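# Reproduce the reference drawing on the paper pad using markers

## Task

Using the markers, reproduce the reference image named 'drawing' on the pad of paper. The image covers the entire sheet, and its upper edge corresponds to the pad's long side farthest from the robot. The strip of scrap paper next to the pad can be used freely and is not judged.

## Robot and tools

Robot: two arms, left_arm and right_arm. The left_arm carries a left hand and sits on the +y side. Its base is at (+0.046, +0.436, 0) m. The right_arm carries a right hand, with its base at (-0.022, -0.512, 0) m. Arm names do not match image sides.

Scene frame: the origin is at table-top height, halfway between the nominal bases. +x points out over the table (away from the robot), +y points toward the left_arm, and +z points up. The top of the drawing is therefore the pad's long edge at larger x.

Hand point: this is a point fixed to the palm, 0.15 m out from the wrist flange along the fingers and 0.05 m in front of the palm. Its +z axis runs along straight fingers and +y points out of the palm. +x points across the palm away from the thumb on the right hand, and toward the thumb on the left hand. Straight fingertips reach 0.06 to 0.07 m past the point. A bracket on the little-finger side of the wrist sticks out and can strike things. With the fingers level, the wrist can hang below the hand point and reach the table first.

execute_actions(actions, cameras): actions is a list of actions. Each action is a table of up to 15 rows, one row per 1/30 s step. A table shorter than 15 rows repeats its final row. Every row is one flat list of 28 numbers in [-1, 1] that covers both arms, in this order:
- left dx, dy, dz, rx, ry, rz;
- left little, ring, middle, index, thumb_bend, thumb_turn, force_limit, speed;
- the same 14 numbers for the right arm.

The six pose numbers are offsets, not poses. They are measured along the scene axes from that arm's Hand target as it stood when the action began. Every row counts from that same start, not from the row before. 1.0 equals 0.6 m of travel or 180 degrees. rx, ry, rz form one rotation vector, turning about the Hand target's position. Sending the same offset in the next action moves the arm further. Sending six zeros re-commands the current Hand target, which also ends a push.

Hand numbers: for fingers and thumb_bend, +1 is straight/open and -1 is curled. thumb_turn is +1 beside the palm and -1 opposite the fingers. force_limit maps -1..+1 to roughly 0..10 N at the fingertip (0..15 N for the two thumb motors). speed rises from near zero at -1 to full speed at +0.48 and above. There is no 'unchanged' value. To keep a hand as it is, repeat the eight numbers of the last row actually executed for it. If none has been sent yet, use its hand_measured six values plus hand_force_limit and hand_speed. With the thumb turned in front, the hand can grip items 0.035 to 0.065 m thick, or a handle down to about 0.025 m. For a gentle grip, close with speed -0.94 or lower. cameras lists names; ["all"] shows every camera. An empty actions list returns images by default.

move(target, speed, blend, stop_force, zero, blocking, cameras): this tool drives straight-line paths.
- target: one 28-number row, or a list of up to 15 rows, laid out exactly as above. Every row is an offset from the same starting Hand targets. In a list, give every row the same hand numbers.
- speed: in m/s, from 0.002 to 3.6, default 0.25. Rotation is capped at twice that value in rad/s. Give one number, or one per target.
- blend: in metres; rounds the corners of a list.
- stop_force: in N, from 3 to 120. An arm's path ends when its wrist sensor feels that much push against the motion. It is unreliable while the hand is turning. Leave it out when lifting off a surface.
- zero: re-zeroes the sensor before the move (default true).
- blocking=false: returns early. It cannot be combined with stop_force.

The paths do not avoid obstacles. A move is capped at 10 s. The result adds a 'move:' line reporting done, off_target, moving, held or fault. limits=paced means a pose was clipped; limits=held means a check withheld steps. Do not route a path near an arm's own base.

wait(seconds 0..10, cameras): lets time pass. stop(cameras): brakes a running move. zoom_image(camera, region=[x0,y0,x1,y1]): enlarges part of the latest image, at most 504 px in each direction. show_instructions(): shows the reference images. zero_wrist_force(arm): re-zeroes that arm's sensor. finished_scene(scene=1): ends the scene for good.

Results: end_effector_position (m) and end_effector_quat_wxyz are in the scene frame, along with velocities. Hand target is the last commanded pose after clipping, and the next offsets count from it. The hand point often settles a little short of it; send the missing distance as a further offset.

Each hand reports three lists in motor order:
- hand_measured: position on the command scale;
- hand_stopped_by: moving, target, force, stalled or fault;
- hand_load_n: fingertip load, positive when the finger is pushed open.

Wrist force and torque are given along the hand's own axes, plus the peak since the previous reading. Joint torques are the total drive output. Positions may be off by a few cm.

Cameras: cam_high, cam_low and cam_above are 896x504; cam_left_wrist and cam_right_wrist are 672x504 fisheye. Calibration matrices are supplied.

Cautions:
- Orientation is clipped each step to within 32 degrees of the measured orientation.
- The arms are stiff. Commanding even slightly past a firm contact, such as pressing a marker into the table, can trigger a fault. A fault comes at about 150 N of outside force or at the joint torque limits (132 N m for the big joints, 24.6 N m for the wrists) and stops that arm for 10 s.
- Press markers lightly and slowly; stop_force helps here.
- Keep the two arms and hands away from each other; a press between them can end the scene.
- Do not drop markers, knock anything off the table, or slam into things.
- Avoid long stretched holds and pushing toward unreachable poses, because motors overheat: a warning appears at 70 °C and the arm brakes at 85 °C.

Each tool is called after "Emit:" by a JSON object that holds its "api" and its "payload".

Reference images:

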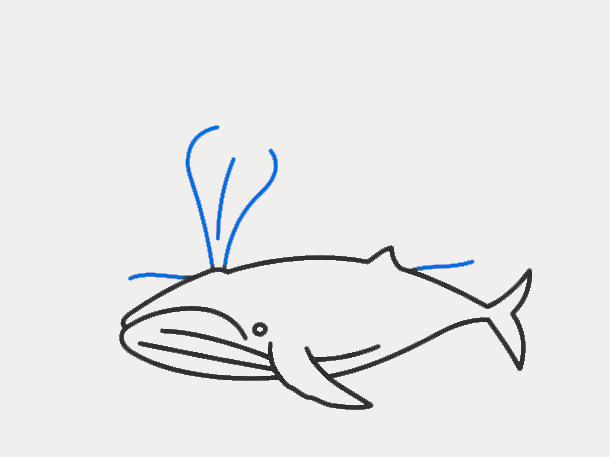

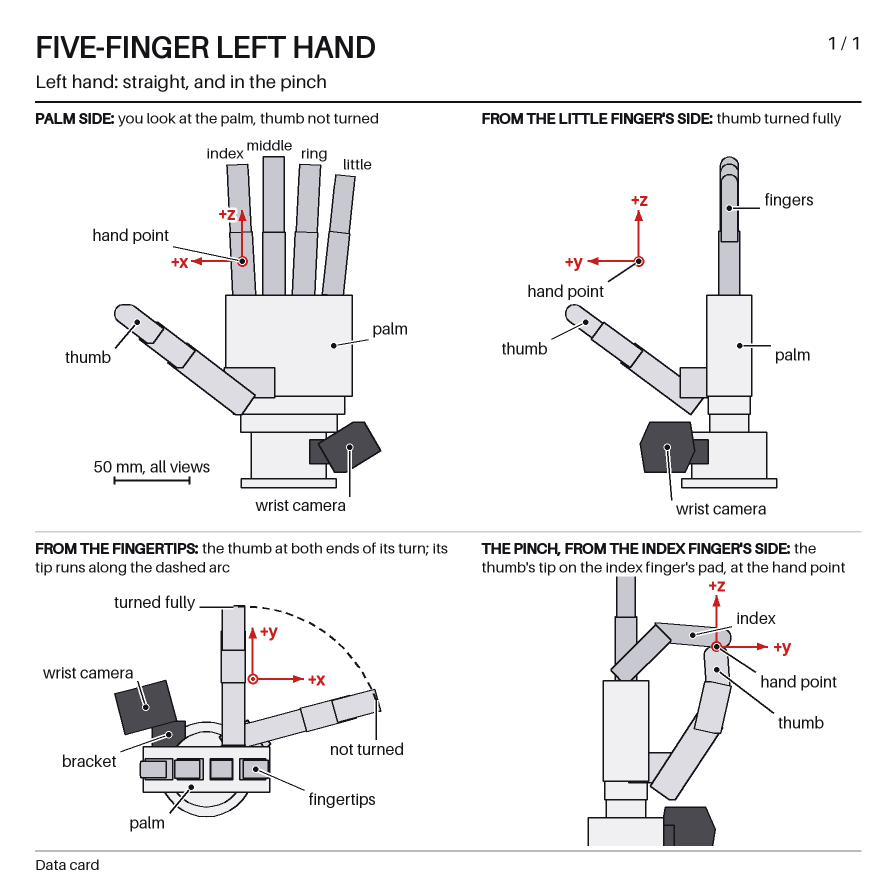

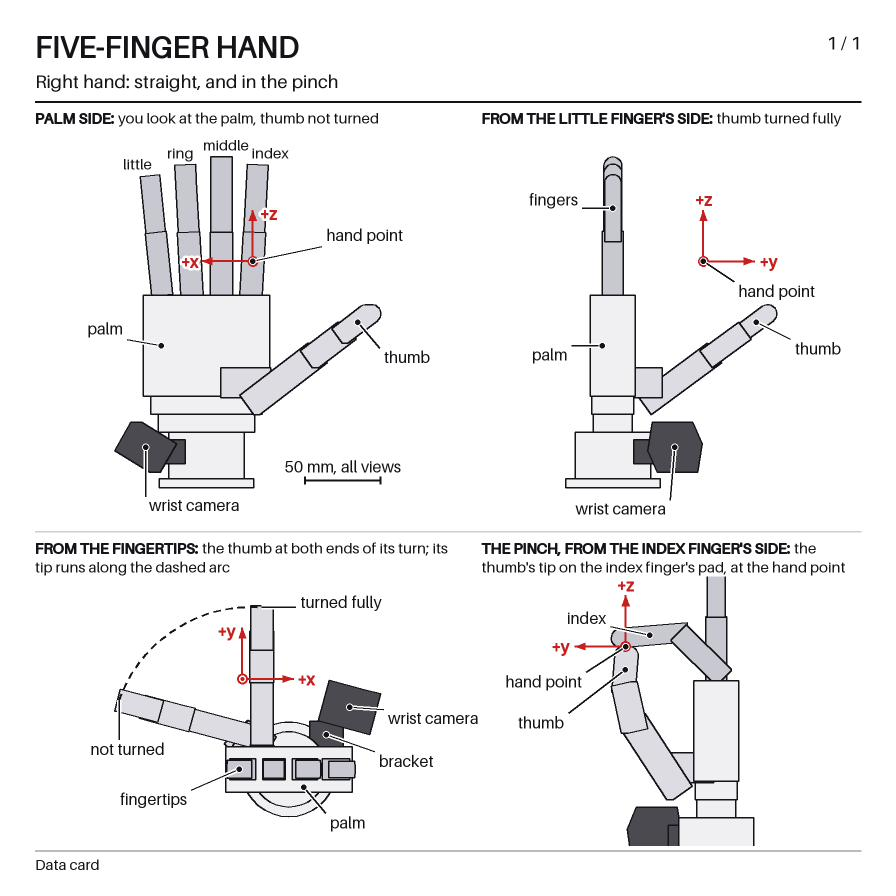

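## Session

Emit:
{"api": "execute_actions", "payload": {"actions": []}}

Scene clock: 0.00 s.
left_arm: end_effector_position=(+0.1987, -0.0539, +0.2604) hand_measured=(+1.000, +1.000, +1.000, +1.000, +1.000, +1.000) hand_load_n=(+0.0, +0.0, +0.0, +0.0, +0.0, +0.0) hand_stopped_by=(target, target, target, target, target, target) hand_force_limit=0.00 hand_speed=-0.80 end_effector_quat_wxyz=(+0.119, +0.845, -0.463, -0.239) | right_arm: end_effector_position=(+0.1470, -0.5966, +0.1355) hand_measured=(+1.000, +1.000, +1.000, +1.000, +1.000, +1.000) hand_load_n=(+0.0, +0.0, +0.0, +0.0, +0.0, +0.0) hand_stopped_by=(target, target, target, target, target, target) hand_force_limit=0.00 hand_speed=-0.80 end_effector_quat_wxyz=(+0.459, -0.484, -0.512, +0.541)
Joint positions: left_arm=[2.447 -2.145 -1.263 1.396 -1.249 1.946] | right_arm=[-0.397 -0.814 2.125 1.839 2.064 0.058]
Joint velocities: within noise
Joint torques (N m): no reading
Wrist force (N): no reading
Wrist torque (N m): no reading
Wrist force, peak (N): no reading
Hand target: left_arm +0.1987, -0.0539, +0.2604; +0.119, +0.845, -0.463, -0.239 | right_arm +0.1470, -0.5966, +0.1355; +0.459, -0.484, -0.512, +0.541

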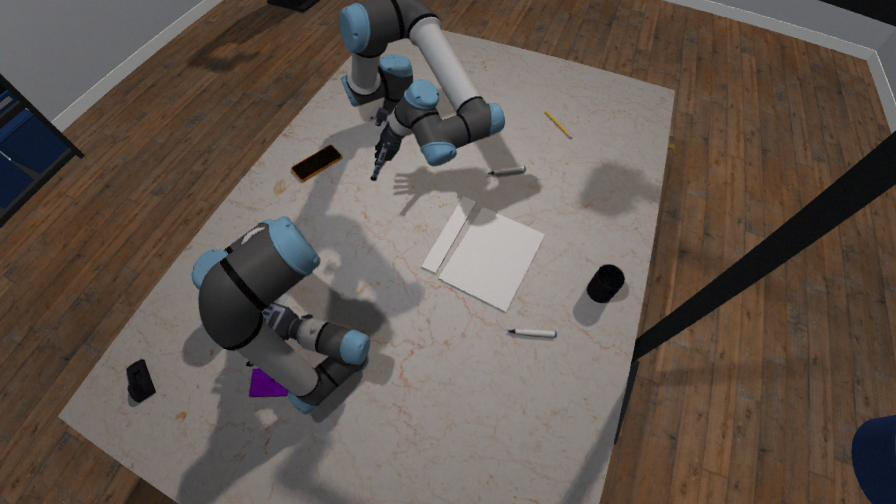

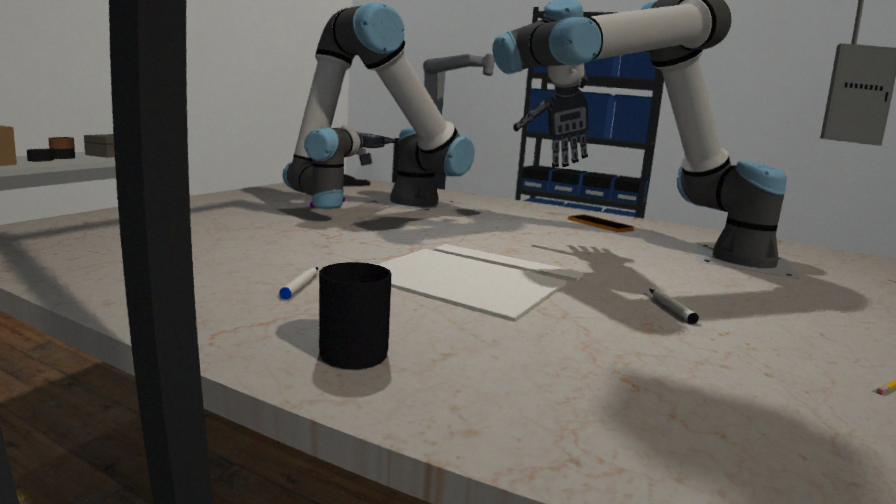

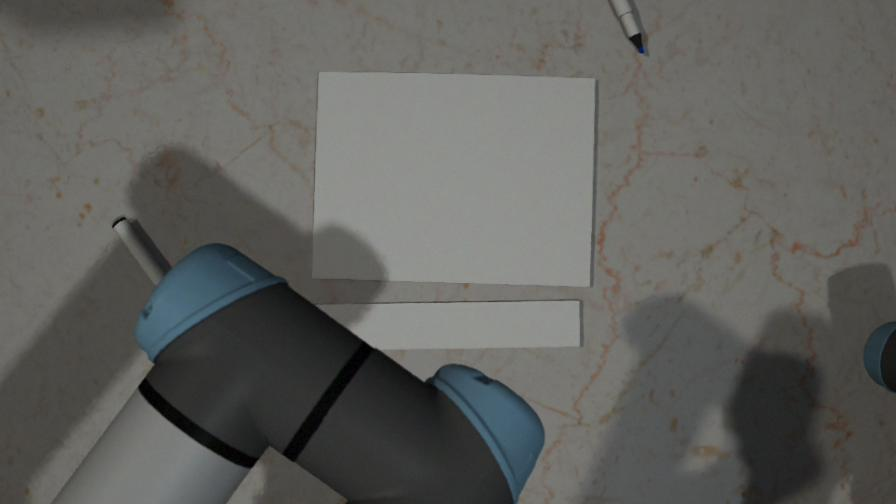

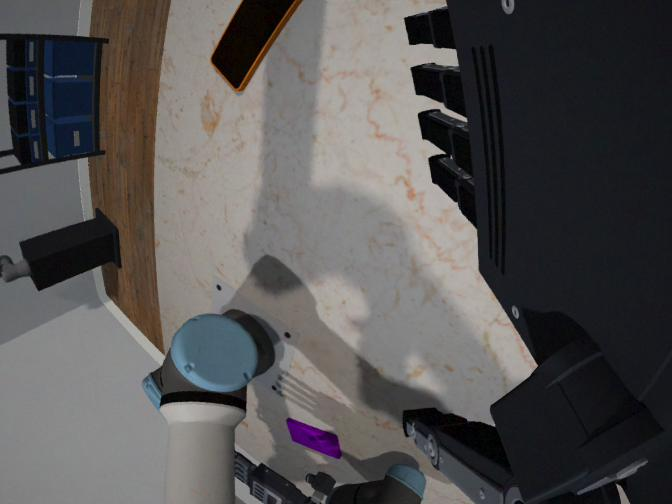

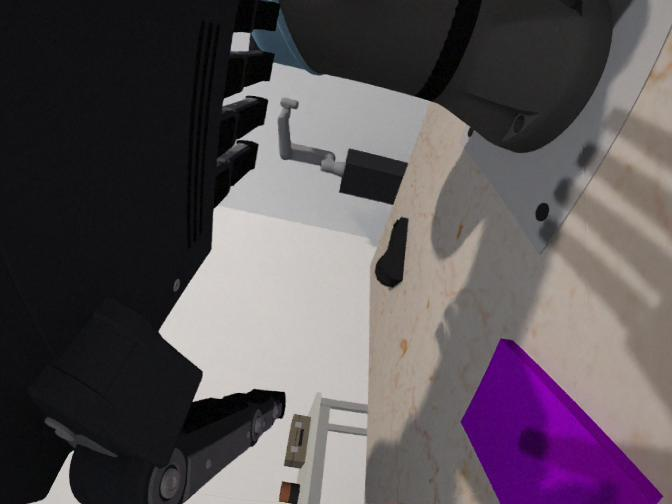

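Emit:
{"api": "zoom_image", "payload": {"camera": "cam_low", "region": [560, 220, 760, 360]}}

Emit:
{"api": "zoom_image", "payload": {"camera": "cam_low", "region": [240, 220, 440, 380]}}

Emit:
{"api": "zoom_image", "payload": {"camera": "cam_high", "region": [380, 100, 680, 380]}}

Scaled by 2.520 from the camera's 896x504 image, which has a finer 1280x720 frame.

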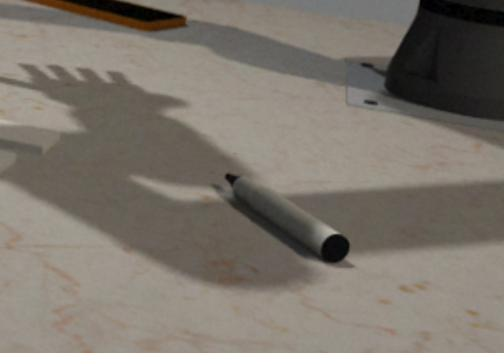

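Scaled by 2.520 from the camera's 896x504 image, which has a finer 1280x720 frame.

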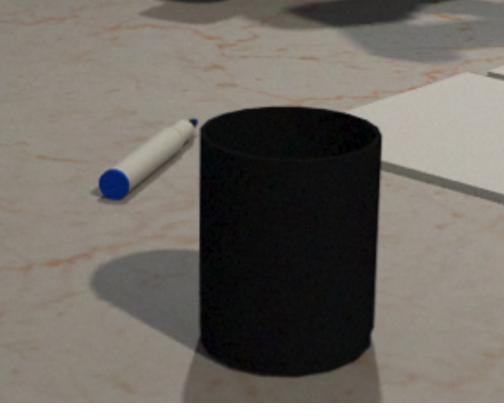

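Scaled by 1.680 from the camera's 896x504 image, which has a finer 1280x720 frame.

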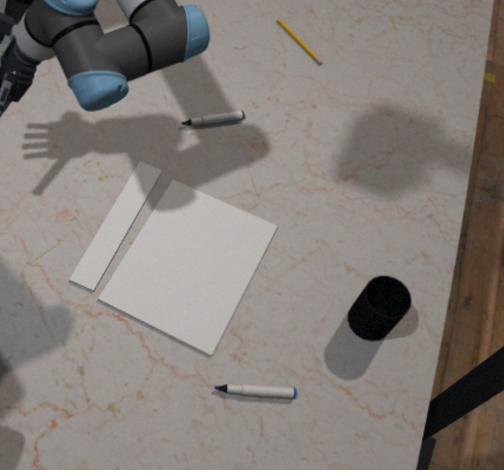

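Emit:
{"api": "zoom_image", "payload": {"camera": "cam_above", "region": [560, 0, 700, 80]}}

Emit:
{"api": "zoom_image", "payload": {"camera": "cam_above", "region": [90, 190, 230, 310]}}

Scaled by 3.600 from the camera's 896x504 image, which has a finer 1280x720 frame.

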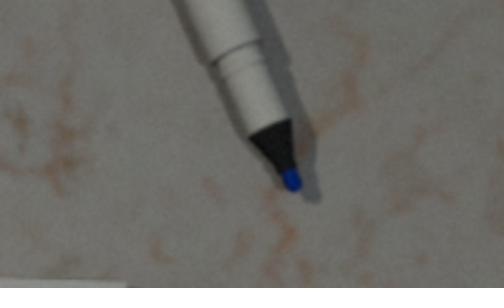

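Scaled by 3.600 from the camera's 896x504 image, which has a finer 1280x720 frame.

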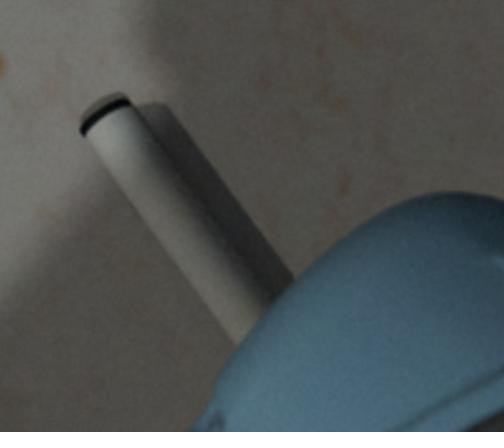

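Emit:
{"api": "move", "payload": {"target": [0.572, 0.53, 0, -0.2025, -0.400, -0.470, -1, -1, -0.2, -0.2, 1, -1, 0, 0, 0,0,0,0,0,0, 1,1,1,1,1,1,0,-0.8], "cameras": ["all"]}}

Scene clock: 18.27 s.
left_arm: end_effector_position=(+0.5419, +0.2641, +0.2604) hand_measured=(-1.000, -1.000, -0.200, -0.200, +1.000, -1.000) hand_load_n=(+0.0, +0.0, +0.0, +0.0, +0.0, +0.0) hand_stopped_by=(target, target, target, target, target, target) hand_force_limit=0.00 hand_speed=0.00 end_effector_quat_wxyz=(+0.104, -0.250, +0.889, -0.368) | right_arm: end_effector_position=(+0.1470, -0.5966, +0.1355) hand_measured=(+1.000, +1.000, +1.000, +1.000, +1.000, +1.000) hand_load_n=(+0.0, +0.0, +0.0, +0.0, +0.0, +0.0) hand_stopped_by=(target, target, target, target, target, target) hand_force_limit=0.00 hand_speed=-0.80 end_effector_quat_wxyz=(+0.459, -0.484, -0.512, +0.541)
Joint positions: left_arm=[3.355 -1.906 -1.369 2.028 -0.842 4.247] | right_arm=[-0.397 -0.814 2.125 1.839 2.064 0.058]
Joint torques (N m): left_arm=[4.45 33.65 9.81 0.32 3.1 1.43] | right_arm=[0.2 -37.18 -3.76 1.26 -0.03 -0.12]
Wrist force (N): left_arm=[0.1 -0.7 0.7] | right_arm=[-0.2 0.1 0.0]
Wrist torque (N m): left_arm=[-0.16 0.05 -0.11] | right_arm=[0.02 0.03 -0.01]
Wrist force, peak (N): left_arm=[0.1 -0.9 0.9] | right_arm=[-0.4 0.0 0.1]
Hand target: left_arm +0.5419, +0.2641, +0.2604; +0.104, -0.250, +0.889, -0.368 | right_arm +0.1470, -0.5966, +0.1355; +0.459, -0.484, -0.512, +0.541
Off the commanded pose: left_arm 0.000 m, 0 deg | right_arm 0.000 m, 0 deg.
move: done
camera_calibration:
cam_left_wrist: T_world_to_cam=[[0.0827916, -0.723145, 0.685716, -0.0308841], [-0.98294, 0.0541435, 0.175777, 0.470599], [-0.164239, -0.68857, -0.706326, 0.567335], [0, 0, 0, 1]] pos_world=[0.558306, 0.342837, 0.339181]

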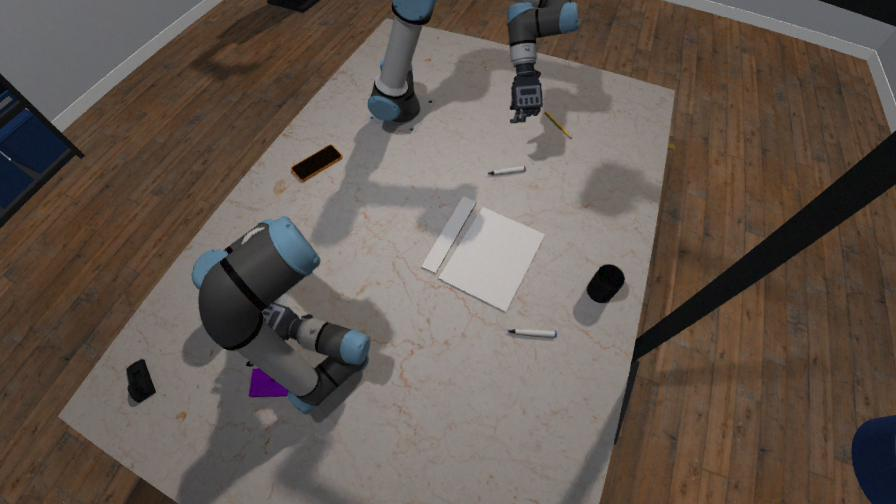

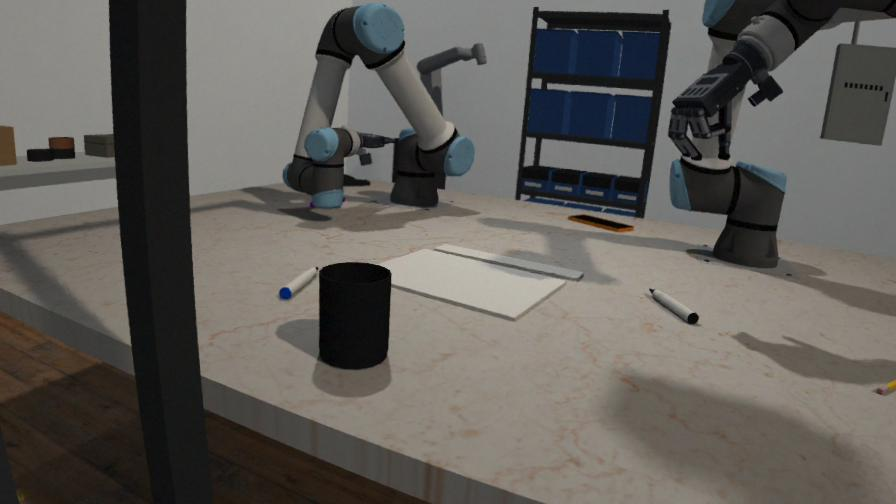

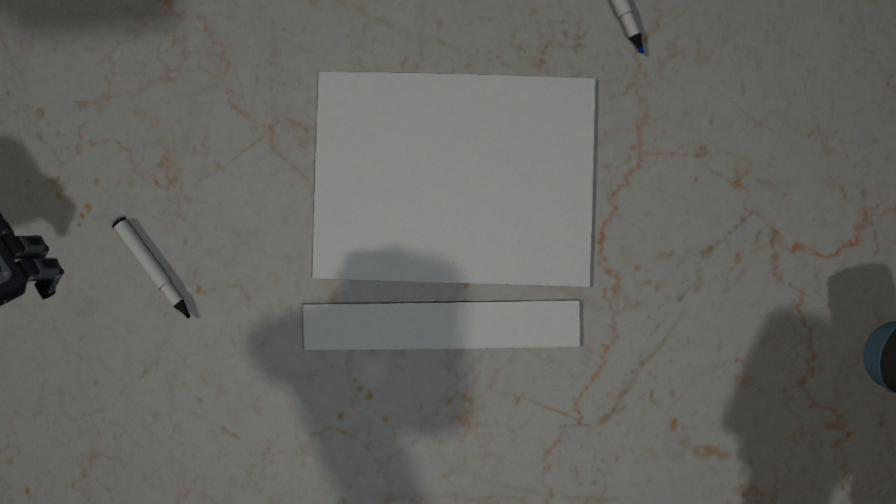

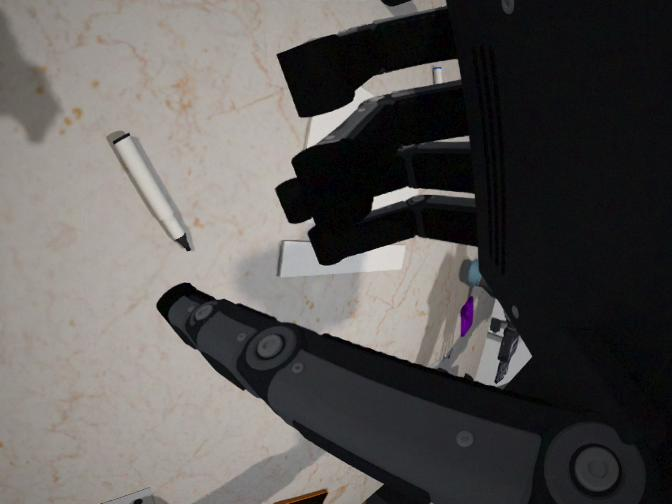

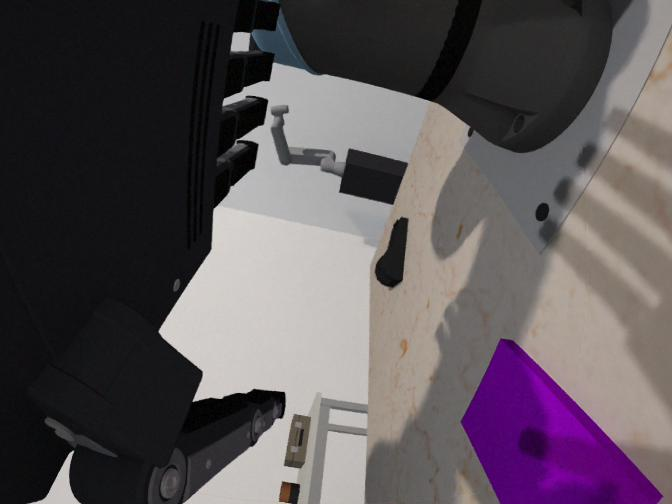

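Emit:
{"api": "zoom_image", "payload": {"camera": "cam_left_wrist", "region": [90, 100, 490, 400]}}

Emit:
{"api": "zoom_image", "payload": {"camera": "cam_low", "region": [600, 60, 800, 200]}}

Scaled by 1.260 from the camera's 672x504 image, which has a finer 960x720 frame.

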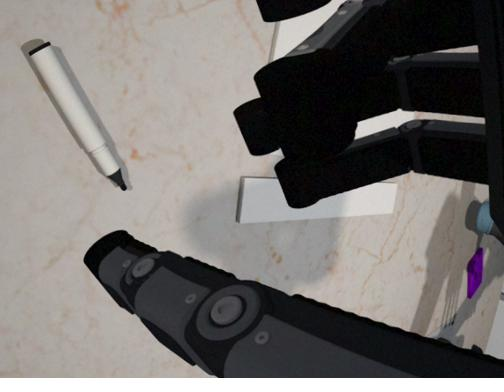

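Scaled by 2.520 from the camera's 896x504 image, which has a finer 1280x720 frame.

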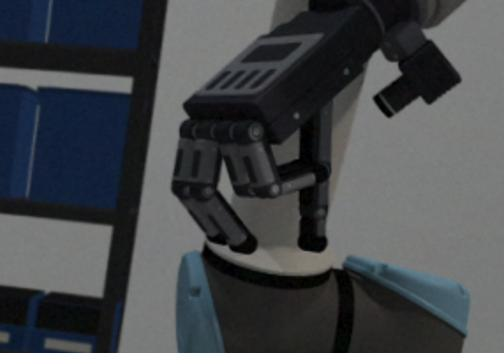

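Emit:
{"api": "move", "payload": {"target": [0.029, -0.0108, -0.2675, 0, 0, 0.0133, -1, -1, -0.2, -0.2, 1, -1, 0, 0, 0,0,0,0,0,0, 1,1,1,1,1,1,0,-0.8], "cameras": ["cam_left_wrist", "cam_low", "cam_above"], "speed": 0.15}}

Emit:
{"api": "zoom_image", "payload": {"camera": "cam_low", "region": [560, 180, 760, 340]}}

Scene clock: 22.10 s.
left_arm: end_effector_position=(+0.5593, +0.2575, +0.0999) hand_measured=(-1.000, -1.000, -0.200, -0.200, +1.000, -1.000) hand_load_n=(+0.0, +0.0, +0.0, +0.0, +0.0, +0.0) hand_stopped_by=(target, target, target, target, target, target) hand_force_limit=0.00 hand_speed=0.00 end_effector_quat_wxyz=(+0.111, -0.269, +0.884, -0.366) | right_arm: end_effector_position=(+0.1470, -0.5966, +0.1355) hand_measured=(+1.000, +1.000, +1.000, +1.000, +1.000, +1.000) hand_load_n=(+0.0, +0.0, +0.0, +0.0, +0.0, +0.0) hand_stopped_by=(target, target, target, target, target, target) hand_force_limit=0.00 hand_speed=-0.80 end_effector_quat_wxyz=(+0.459, -0.484, -0.512, +0.541)
Joint positions: left_arm=[3.331 -2.044 -1.587 2.438 -0.865 4.165] | right_arm=[-0.397 -0.814 2.125 1.839 2.064 0.058]
Joint torques (N m): left_arm=[6.82 31.76 20.41 0.08 3.07 1.13] | right_arm=[2 -37.64 -4.25 1.08 -0.14 0.07]
Wrist force (N): left_arm=[-0.1 -0.5 0.7] | right_arm=[-0.1 0.0 -0.1]
Wrist torque (N m): left_arm=[-0.13 0.06 -0.13] | right_arm=[0.02 0.02 0.00]
Wrist force, peak (N): left_arm=[0.5 -1.7 -0.3] | right_arm=[-0.4 0.1 -0.1]
Hand target: left_arm +0.5593, +0.2576, +0.0999; +0.111, -0.269, +0.884, -0.366 | right_arm +0.1470, -0.5966, +0.1355; +0.459, -0.484, -0.512, +0.541
Off the commanded pose: left_arm 0.000 m, 0 deg | right_arm 0.000 m, 0 deg.
move: done
camera_calibration:
cam_left_wrist: T_world_to_cam=[[0.112862, -0.718968, 0.685819, 0.0550807], [-0.984316, 0.013285, 0.175911, 0.527441], [-0.135585, -0.694916, -0.706193, 0.437897], [0, 0, 0, 1]] pos_world=[0.572324, 0.336896, 0.178682]
Images, in order (width x height): cam_low 896x504, cam_above 896x504, cam_left_wrist 672x504.

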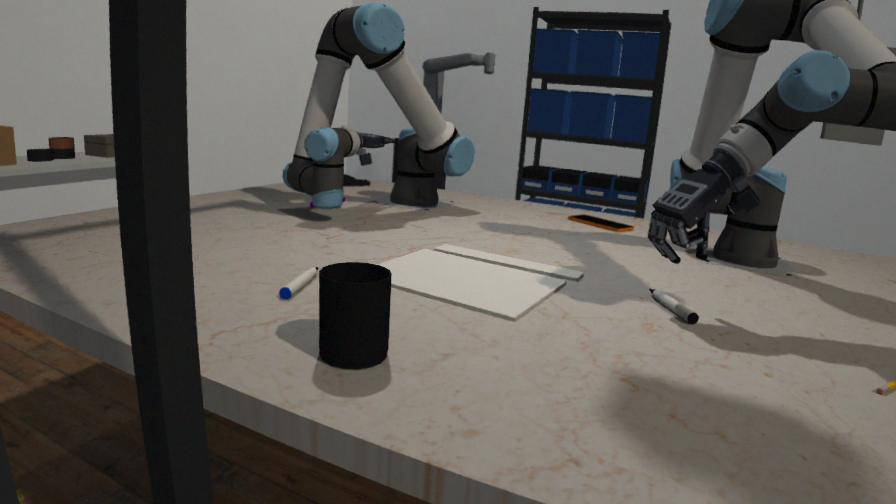

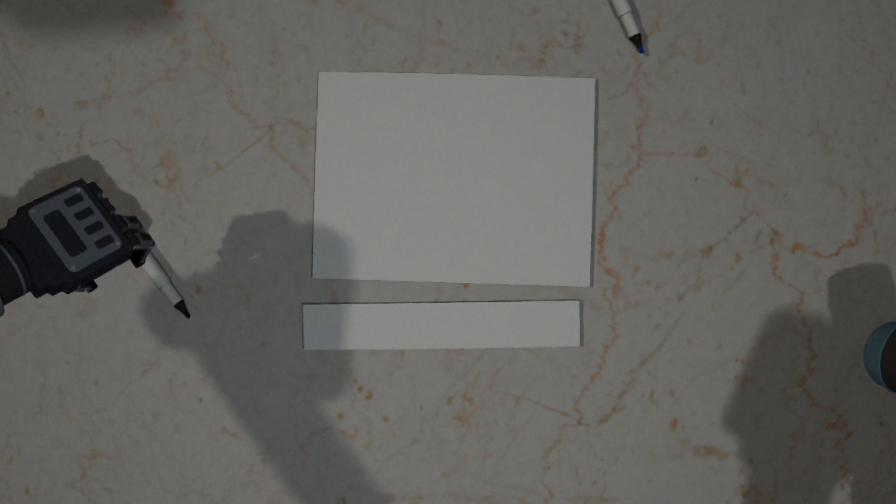

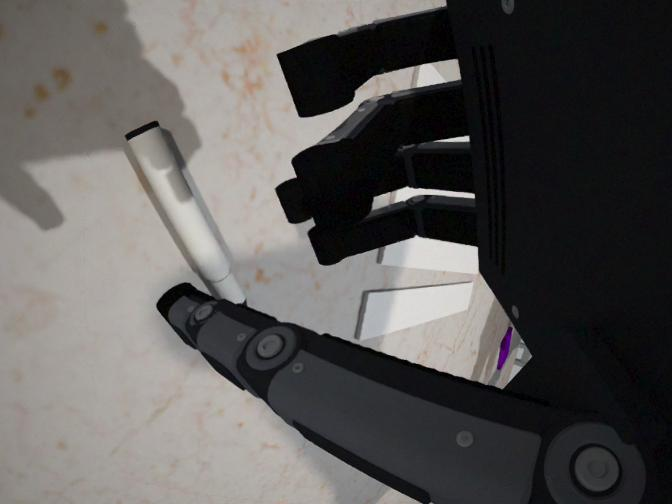

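Scaled by 2.520 from the camera's 896x504 image, which has a finer 1280x720 frame.

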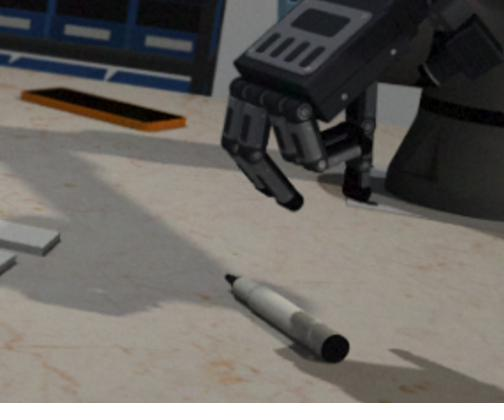

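Emit:
{"api": "move", "payload": {"target": [-0.0115, -0.0053, -0.0833, 0, 0, 0, -1, -1, -0.2, -0.2, 1, -1, 0, 0, 0,0,0,0,0,0, 1,1,1,1,1,1,0,-0.8], "cameras": ["cam_left_wrist", "cam_low", "cam_above"], "speed": 0.1}}

Emit:
{"api": "zoom_image", "payload": {"camera": "cam_low", "region": [600, 200, 760, 340]}}

Emit:
{"api": "zoom_image", "payload": {"camera": "cam_left_wrist", "region": [90, 100, 490, 400]}}

Scene clock: 23.63 s.
left_arm: end_effector_position=(+0.5524, +0.2544, +0.0499) hand_measured=(-1.000, -1.000, -0.200, -0.200, +1.000, -1.000) hand_load_n=(+0.5, +0.5, +0.0, +0.0, +0.0, +0.0) hand_stopped_by=(target, target, target, target, target, target) hand_force_limit=0.00 hand_speed=0.00 end_effector_quat_wxyz=(+0.111, -0.269, +0.884, -0.366) | right_arm: end_effector_position=(+0.1470, -0.5966, +0.1355) hand_measured=(+1.000, +1.000, +1.000, +1.000, +1.000, +1.000) hand_load_n=(+0.0, +0.0, +0.0, +0.0, -0.5, +0.0) hand_stopped_by=(target, target, target, target, target, target) hand_force_limit=0.00 hand_speed=-0.80 end_effector_quat_wxyz=(+0.459, -0.484, -0.512, +0.541)
Joint positions: left_arm=[3.326 -2.092 -1.66 2.561 -0.866 4.159] | right_arm=[-0.397 -0.814 2.125 1.839 2.064 0.058]
Joint torques (N m): left_arm=[-2.48 38.49 20.9 -1.61 -0.32 0.07] | right_arm=[2.53 -36.68 -4.75 1.34 -0.22 0.01]
Wrist force (N): left_arm=[0.2 -0.6 0.7] | right_arm=[-0.1 -0.1 0.1]
Wrist torque (N m): left_arm=[-0.14 0.02 -0.09] | right_arm=[-0.01 0.02 -0.01]
Wrist force, peak (N): left_arm=[0.3 0.1 1.6] | right_arm=[-0.3 0.1 0.0]
Hand target: left_arm +0.5524, +0.2544, +0.0499; +0.111, -0.269, +0.884, -0.366 | right_arm +0.1470, -0.5966, +0.1355; +0.459, -0.484, -0.512, +0.541
Off the commanded pose: left_arm 0.000 m, 0 deg | right_arm 0.000 m, 0 deg.
move: done
camera_calibration:
cam_left_wrist: T_world_to_cam=[[0.112956, -0.718864, 0.685912, 0.0877382], [-0.984319, 0.0131749, 0.175905, 0.529624], [-0.135489, -0.695026, -0.706104, 0.399412], [0, 0, 0, 1]] pos_world=[0.565524, 0.333695, 0.128682]
Images, in order (width x height): cam_low 896x504, cam_above 896x504, cam_left_wrist 672x504.

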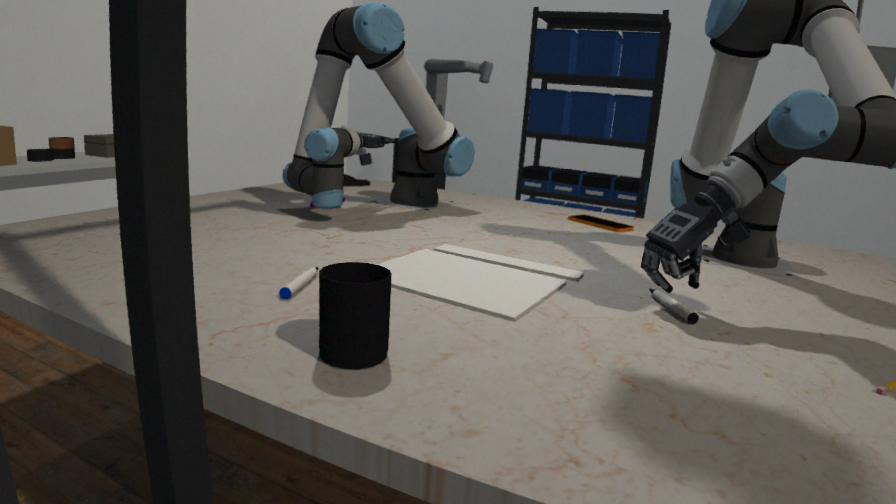

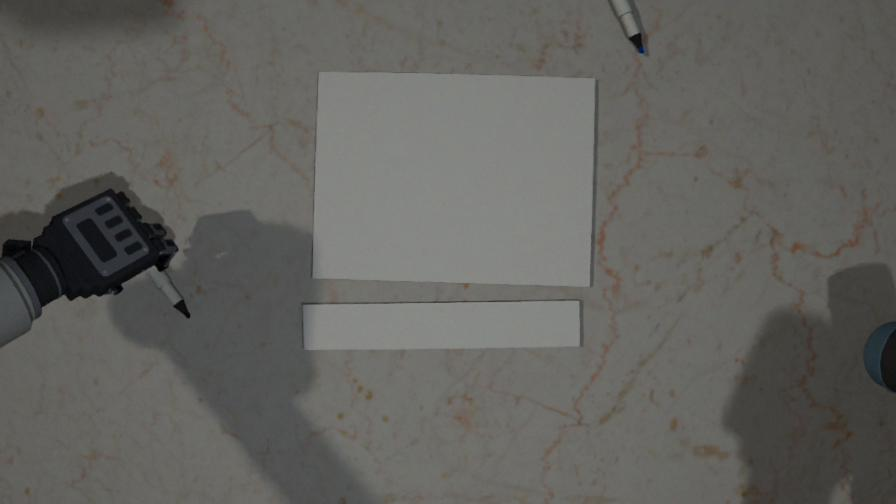

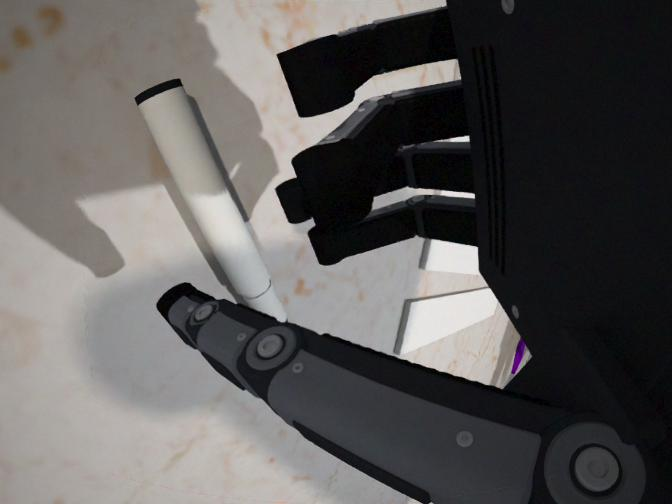

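Scaled by 3.150 from the camera's 896x504 image, which has a finer 1280x720 frame.

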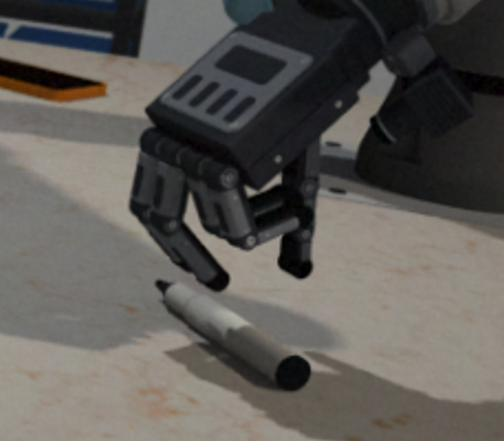

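Scaled by 1.260 from the camera's 672x504 image, which has a finer 960x720 frame.

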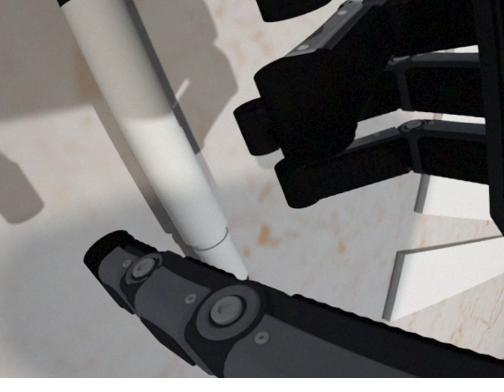

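Emit:
{"api": "move", "payload": {"target": [0.000, 0, -0.0433, 0, 0, 0, -1, -1, -0.2, -0.2, 1, -1, 0, 0, 0,0,0,0,0,0, 1,1,1,1,1,1,0,-0.8], "speed": 0.06}}

Emit:
{"api": "move", "payload": {"target": [0.000, 0, -0.0267, 0, 0, 0, -1, -1, -0.2, -0.2, 1, -1, 0, 0, 0,0,0,0,0,0, 1,1,1,1,1,1,0,-0.8], "speed": 0.01, "stop_force": 3, "cameras": ["cam_left_wrist", "cam_low"]}}

Emit:
{"api": "zoom_image", "payload": {"camera": "cam_low", "region": [600, 200, 760, 340]}}

Scene clock: 25.33 s.
left_arm: end_effector_position=(+0.5524, +0.2544, +0.0239) hand_measured=(-1.000, -1.000, -0.200, -0.200, +1.000, -1.000) hand_load_n=(+0.0, +0.0, +0.0, +0.0, +0.0, +0.0) hand_stopped_by=(target, target, target, target, target, target) hand_force_limit=0.00 hand_speed=0.00 end_effector_quat_wxyz=(+0.111, -0.269, +0.884, -0.366) | right_arm: end_effector_position=(+0.1470, -0.5966, +0.1355) hand_measured=(+1.000, +1.000, +1.000, +1.000, +1.000, +1.000) hand_load_n=(+0.0, +0.0, +0.0, +0.0, +0.0, +0.0) hand_stopped_by=(target, target, target, target, target, target) hand_force_limit=0.00 hand_speed=-0.80 end_effector_quat_wxyz=(+0.459, -0.484, -0.512, +0.541)
Joint positions: left_arm=[3.326 -2.128 -1.68 2.618 -0.866 4.16] | right_arm=[-0.397 -0.814 2.125 1.839 2.064 0.058]
Joint torques (N m): left_arm=[4.82 44.38 23.61 -3.81 3.03 -1.34] | right_arm=[1.71 -38.15 -4.76 1.3 -0.21 -0.01]
Wrist force (N): left_arm=[0.5 -0.6 0.7] | right_arm=[-0.1 0.2 0.1]
Wrist torque (N m): left_arm=[-0.14 -0.04 -0.06] | right_arm=[0.02 0.00 0.01]
Wrist force, peak (N): left_arm=[0.4 -0.8 0.9] | right_arm=[-0.2 0.3 -0.1]
Hand target: left_arm +0.5524, +0.2544, +0.0239; +0.111, -0.269, +0.884, -0.366 | right_arm +0.1470, -0.5966, +0.1355; +0.459, -0.484, -0.512, +0.541
Off the commanded pose: left_arm 0.000 m, 0 deg | right_arm 0.000 m, 0 deg.
move: done

Scene clock: 27.23 s.
left_arm: end_effector_position=(+0.5524, +0.2544, +0.0156) hand_measured=(-1.000, -1.000, -0.200, -0.200, +1.000, -1.000) hand_load_n=(+0.0, +0.0, -0.5, +0.0, +0.0, +0.0) hand_stopped_by=(target, target, target, target, target, target) hand_force_limit=0.00 hand_speed=0.00 end_effector_quat_wxyz=(+0.111, -0.269, +0.884, -0.366) | right_arm: end_effector_position=(+0.1470, -0.5966, +0.1355) hand_measured=(+1.000, +1.000, +1.000, +1.000, +1.000, +1.000) hand_load_n=(+0.0, +0.0, +0.0, +0.0, +0.0, -0.5) hand_stopped_by=(target, target, target, target, target, target) hand_force_limit=0.00 hand_speed=-0.80 end_effector_quat_wxyz=(+0.459, -0.484, -0.512, +0.541)
Joint positions: left_arm=[3.326 -2.141 -1.686 2.636 -0.866 4.159] | right_arm=[-0.397 -0.814 2.125 1.839 2.064 0.058]
Joint torques (N m): left_arm=[-0.04 43.06 22.61 -3.51 -1.82 -1.2] | right_arm=[1.44 -37.31 -5 1.25 0.04 0.01]
Wrist force (N): left_arm=[-0.1 -4.3 -0.3] | right_arm=[-0.1 0.0 0.0]
Wrist torque (N m): left_arm=[-0.24 -0.05 0.02] | right_arm=[0.00 0.01 0.00]
Wrist force, peak (N): left_arm=[-0.4 -10.6 -2.7] | right_arm=[-0.3 -0.2 0.1]
Hand target: left_arm +0.5524, +0.2544, +0.0156; +0.111, -0.269, +0.884, -0.366 (not the last commanded pose) | right_arm +0.1470, -0.5966, +0.1355; +0.459, -0.484, -0.512, +0.541
Off the commanded pose: left_arm 0.008 m, 0 deg | right_arm 0.000 m, 0 deg.
move: contact (left_arm)
camera_calibration:
cam_left_wrist: T_world_to_cam=[[0.112812, -0.718901, 0.685897, 0.111432], [-0.984351, 0.0131915, 0.175727, 0.535686], [-0.135378, -0.694987, -0.706162, 0.375192], [0, 0, 0, 1]] pos_world=[0.565524, 0.333796, 0.094381]
Images, in order (width x height): cam_low 896x504, cam_left_wrist 672x504.

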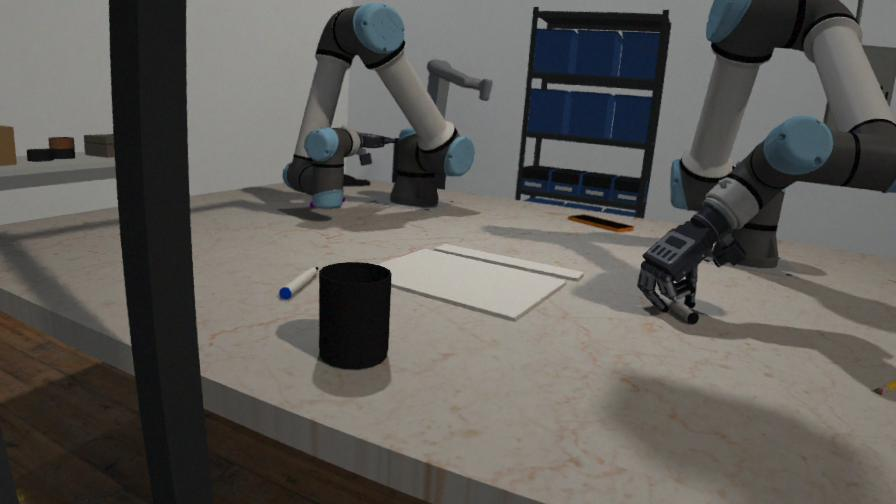

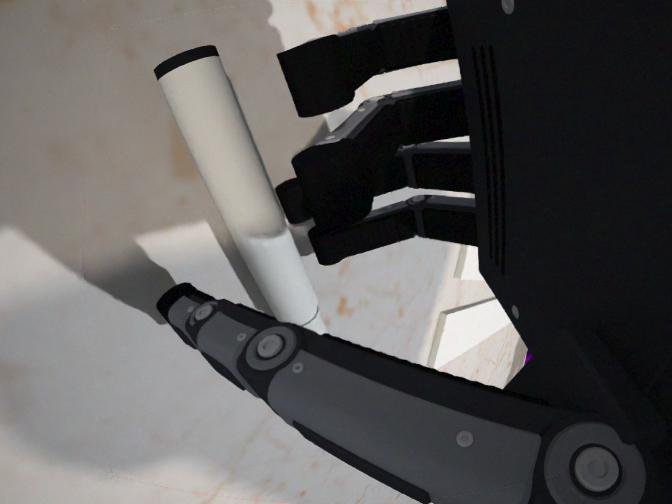

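Scaled by 3.150 from the camera's 896x504 image, which has a finer 1280x720 frame.

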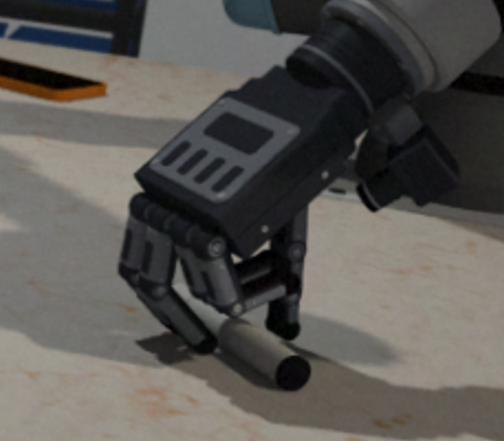

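Emit:
{"api": "move", "payload": {"target": [0.000, 0, 0.004, 0, 0, 0, -1, -1, -0.3, -0.3, 0.6, -1, -0.5, -0.7, 0,0,0,0,0,0, 1,1,1,1,1,1,0,-0.8], "speed": 0.03, "cameras": ["cam_left_wrist", "cam_low"]}}

Emit:
{"api": "zoom_image", "payload": {"camera": "cam_low", "region": [600, 200, 760, 340]}}

Scene clock: 29.10 s.
left_arm: end_effector_position=(+0.5525, +0.2544, +0.0180) hand_measured=(-1.000, -1.000, -0.300, -0.300, +0.634, -1.000) hand_load_n=(+0.0, +0.0, +3.5, +0.0, +5.0, +1.5) hand_stopped_by=(target, target, target, target, force, target) hand_force_limit=-0.50 hand_speed=-0.70 end_effector_quat_wxyz=(+0.111, -0.269, +0.884, -0.366) | right_arm: end_effector_position=(+0.1470, -0.5966, +0.1355) hand_measured=(+1.000, +1.000, +1.000, +1.000, +1.000, +1.000) hand_load_n=(+0.0, -0.5, +0.0, +0.0, +0.0, -0.5) hand_stopped_by=(target, target, target, target, target, target) hand_force_limit=0.00 hand_speed=-0.80 end_effector_quat_wxyz=(+0.459, -0.484, -0.512, +0.541)
Joint positions: left_arm=[3.326 -2.137 -1.684 2.631 -0.866 4.159] | right_arm=[-0.397 -0.814 2.125 1.839 2.064 0.058]
Joint torques (N m): left_arm=[-0.1 30.94 16.98 0.26 2.97 -1.26] | right_arm=[1.66 -37.11 -4 1.29 0.13 0.01]
Wrist force (N): left_arm=[0.0 -2.6 -0.6] | right_arm=[-0.1 0.1 -0.1]
Wrist torque (N m): left_arm=[-0.24 0.02 -0.04] | right_arm=[0.03 0.01 0.00]
Wrist force, peak (N): left_arm=[-0.6 -4.8 -0.9] | right_arm=[-0.3 0.1 0.0]
Hand target: left_arm +0.5524, +0.2544, +0.0180; +0.111, -0.269, +0.884, -0.366 | right_arm +0.1470, -0.5966, +0.1355; +0.459, -0.484, -0.512, +0.541
Off the commanded pose: left_arm 0.000 m, 0 deg | right_arm 0.000 m, 0 deg.
move: done
camera_calibration:
cam_left_wrist: T_world_to_cam=[[0.112792, -0.718942, 0.685857, 0.109815], [-0.984365, 0.0131341, 0.17565, 0.535299], [-0.135291, -0.694946, -0.70622, 0.376828], [0, 0, 0, 1]] pos_world=[0.565525, 0.333795, 0.0967807]
Images, in order (width x height): cam_low 896x504, cam_left_wrist 672x504.

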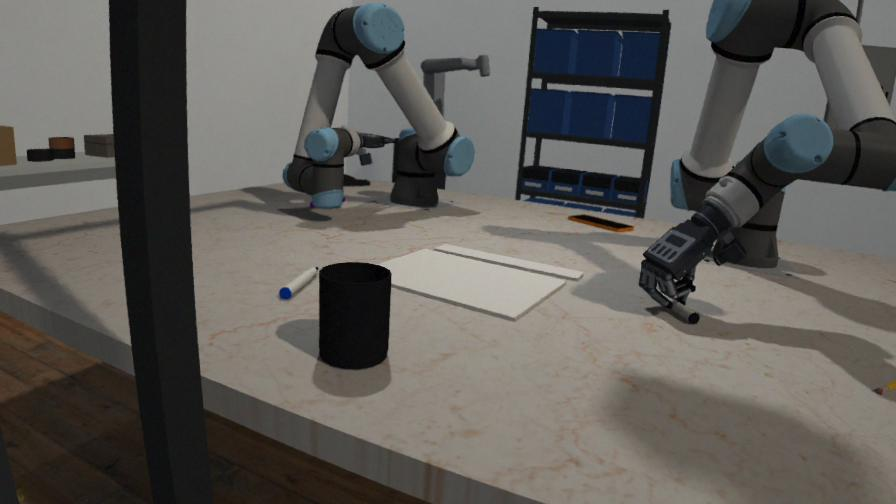

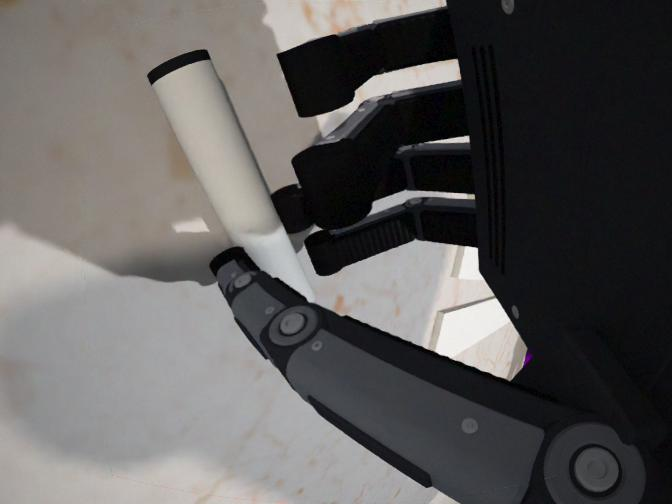

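Scaled by 3.150 from the camera's 896x504 image, which has a finer 1280x720 frame.

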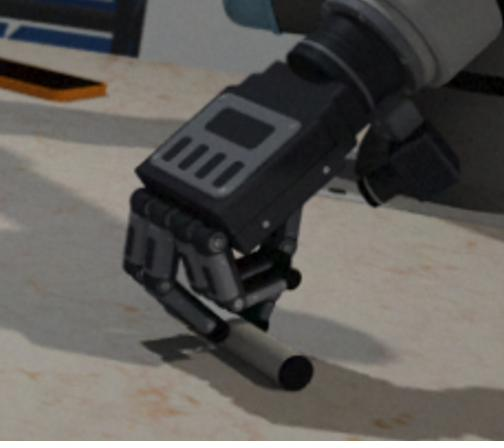

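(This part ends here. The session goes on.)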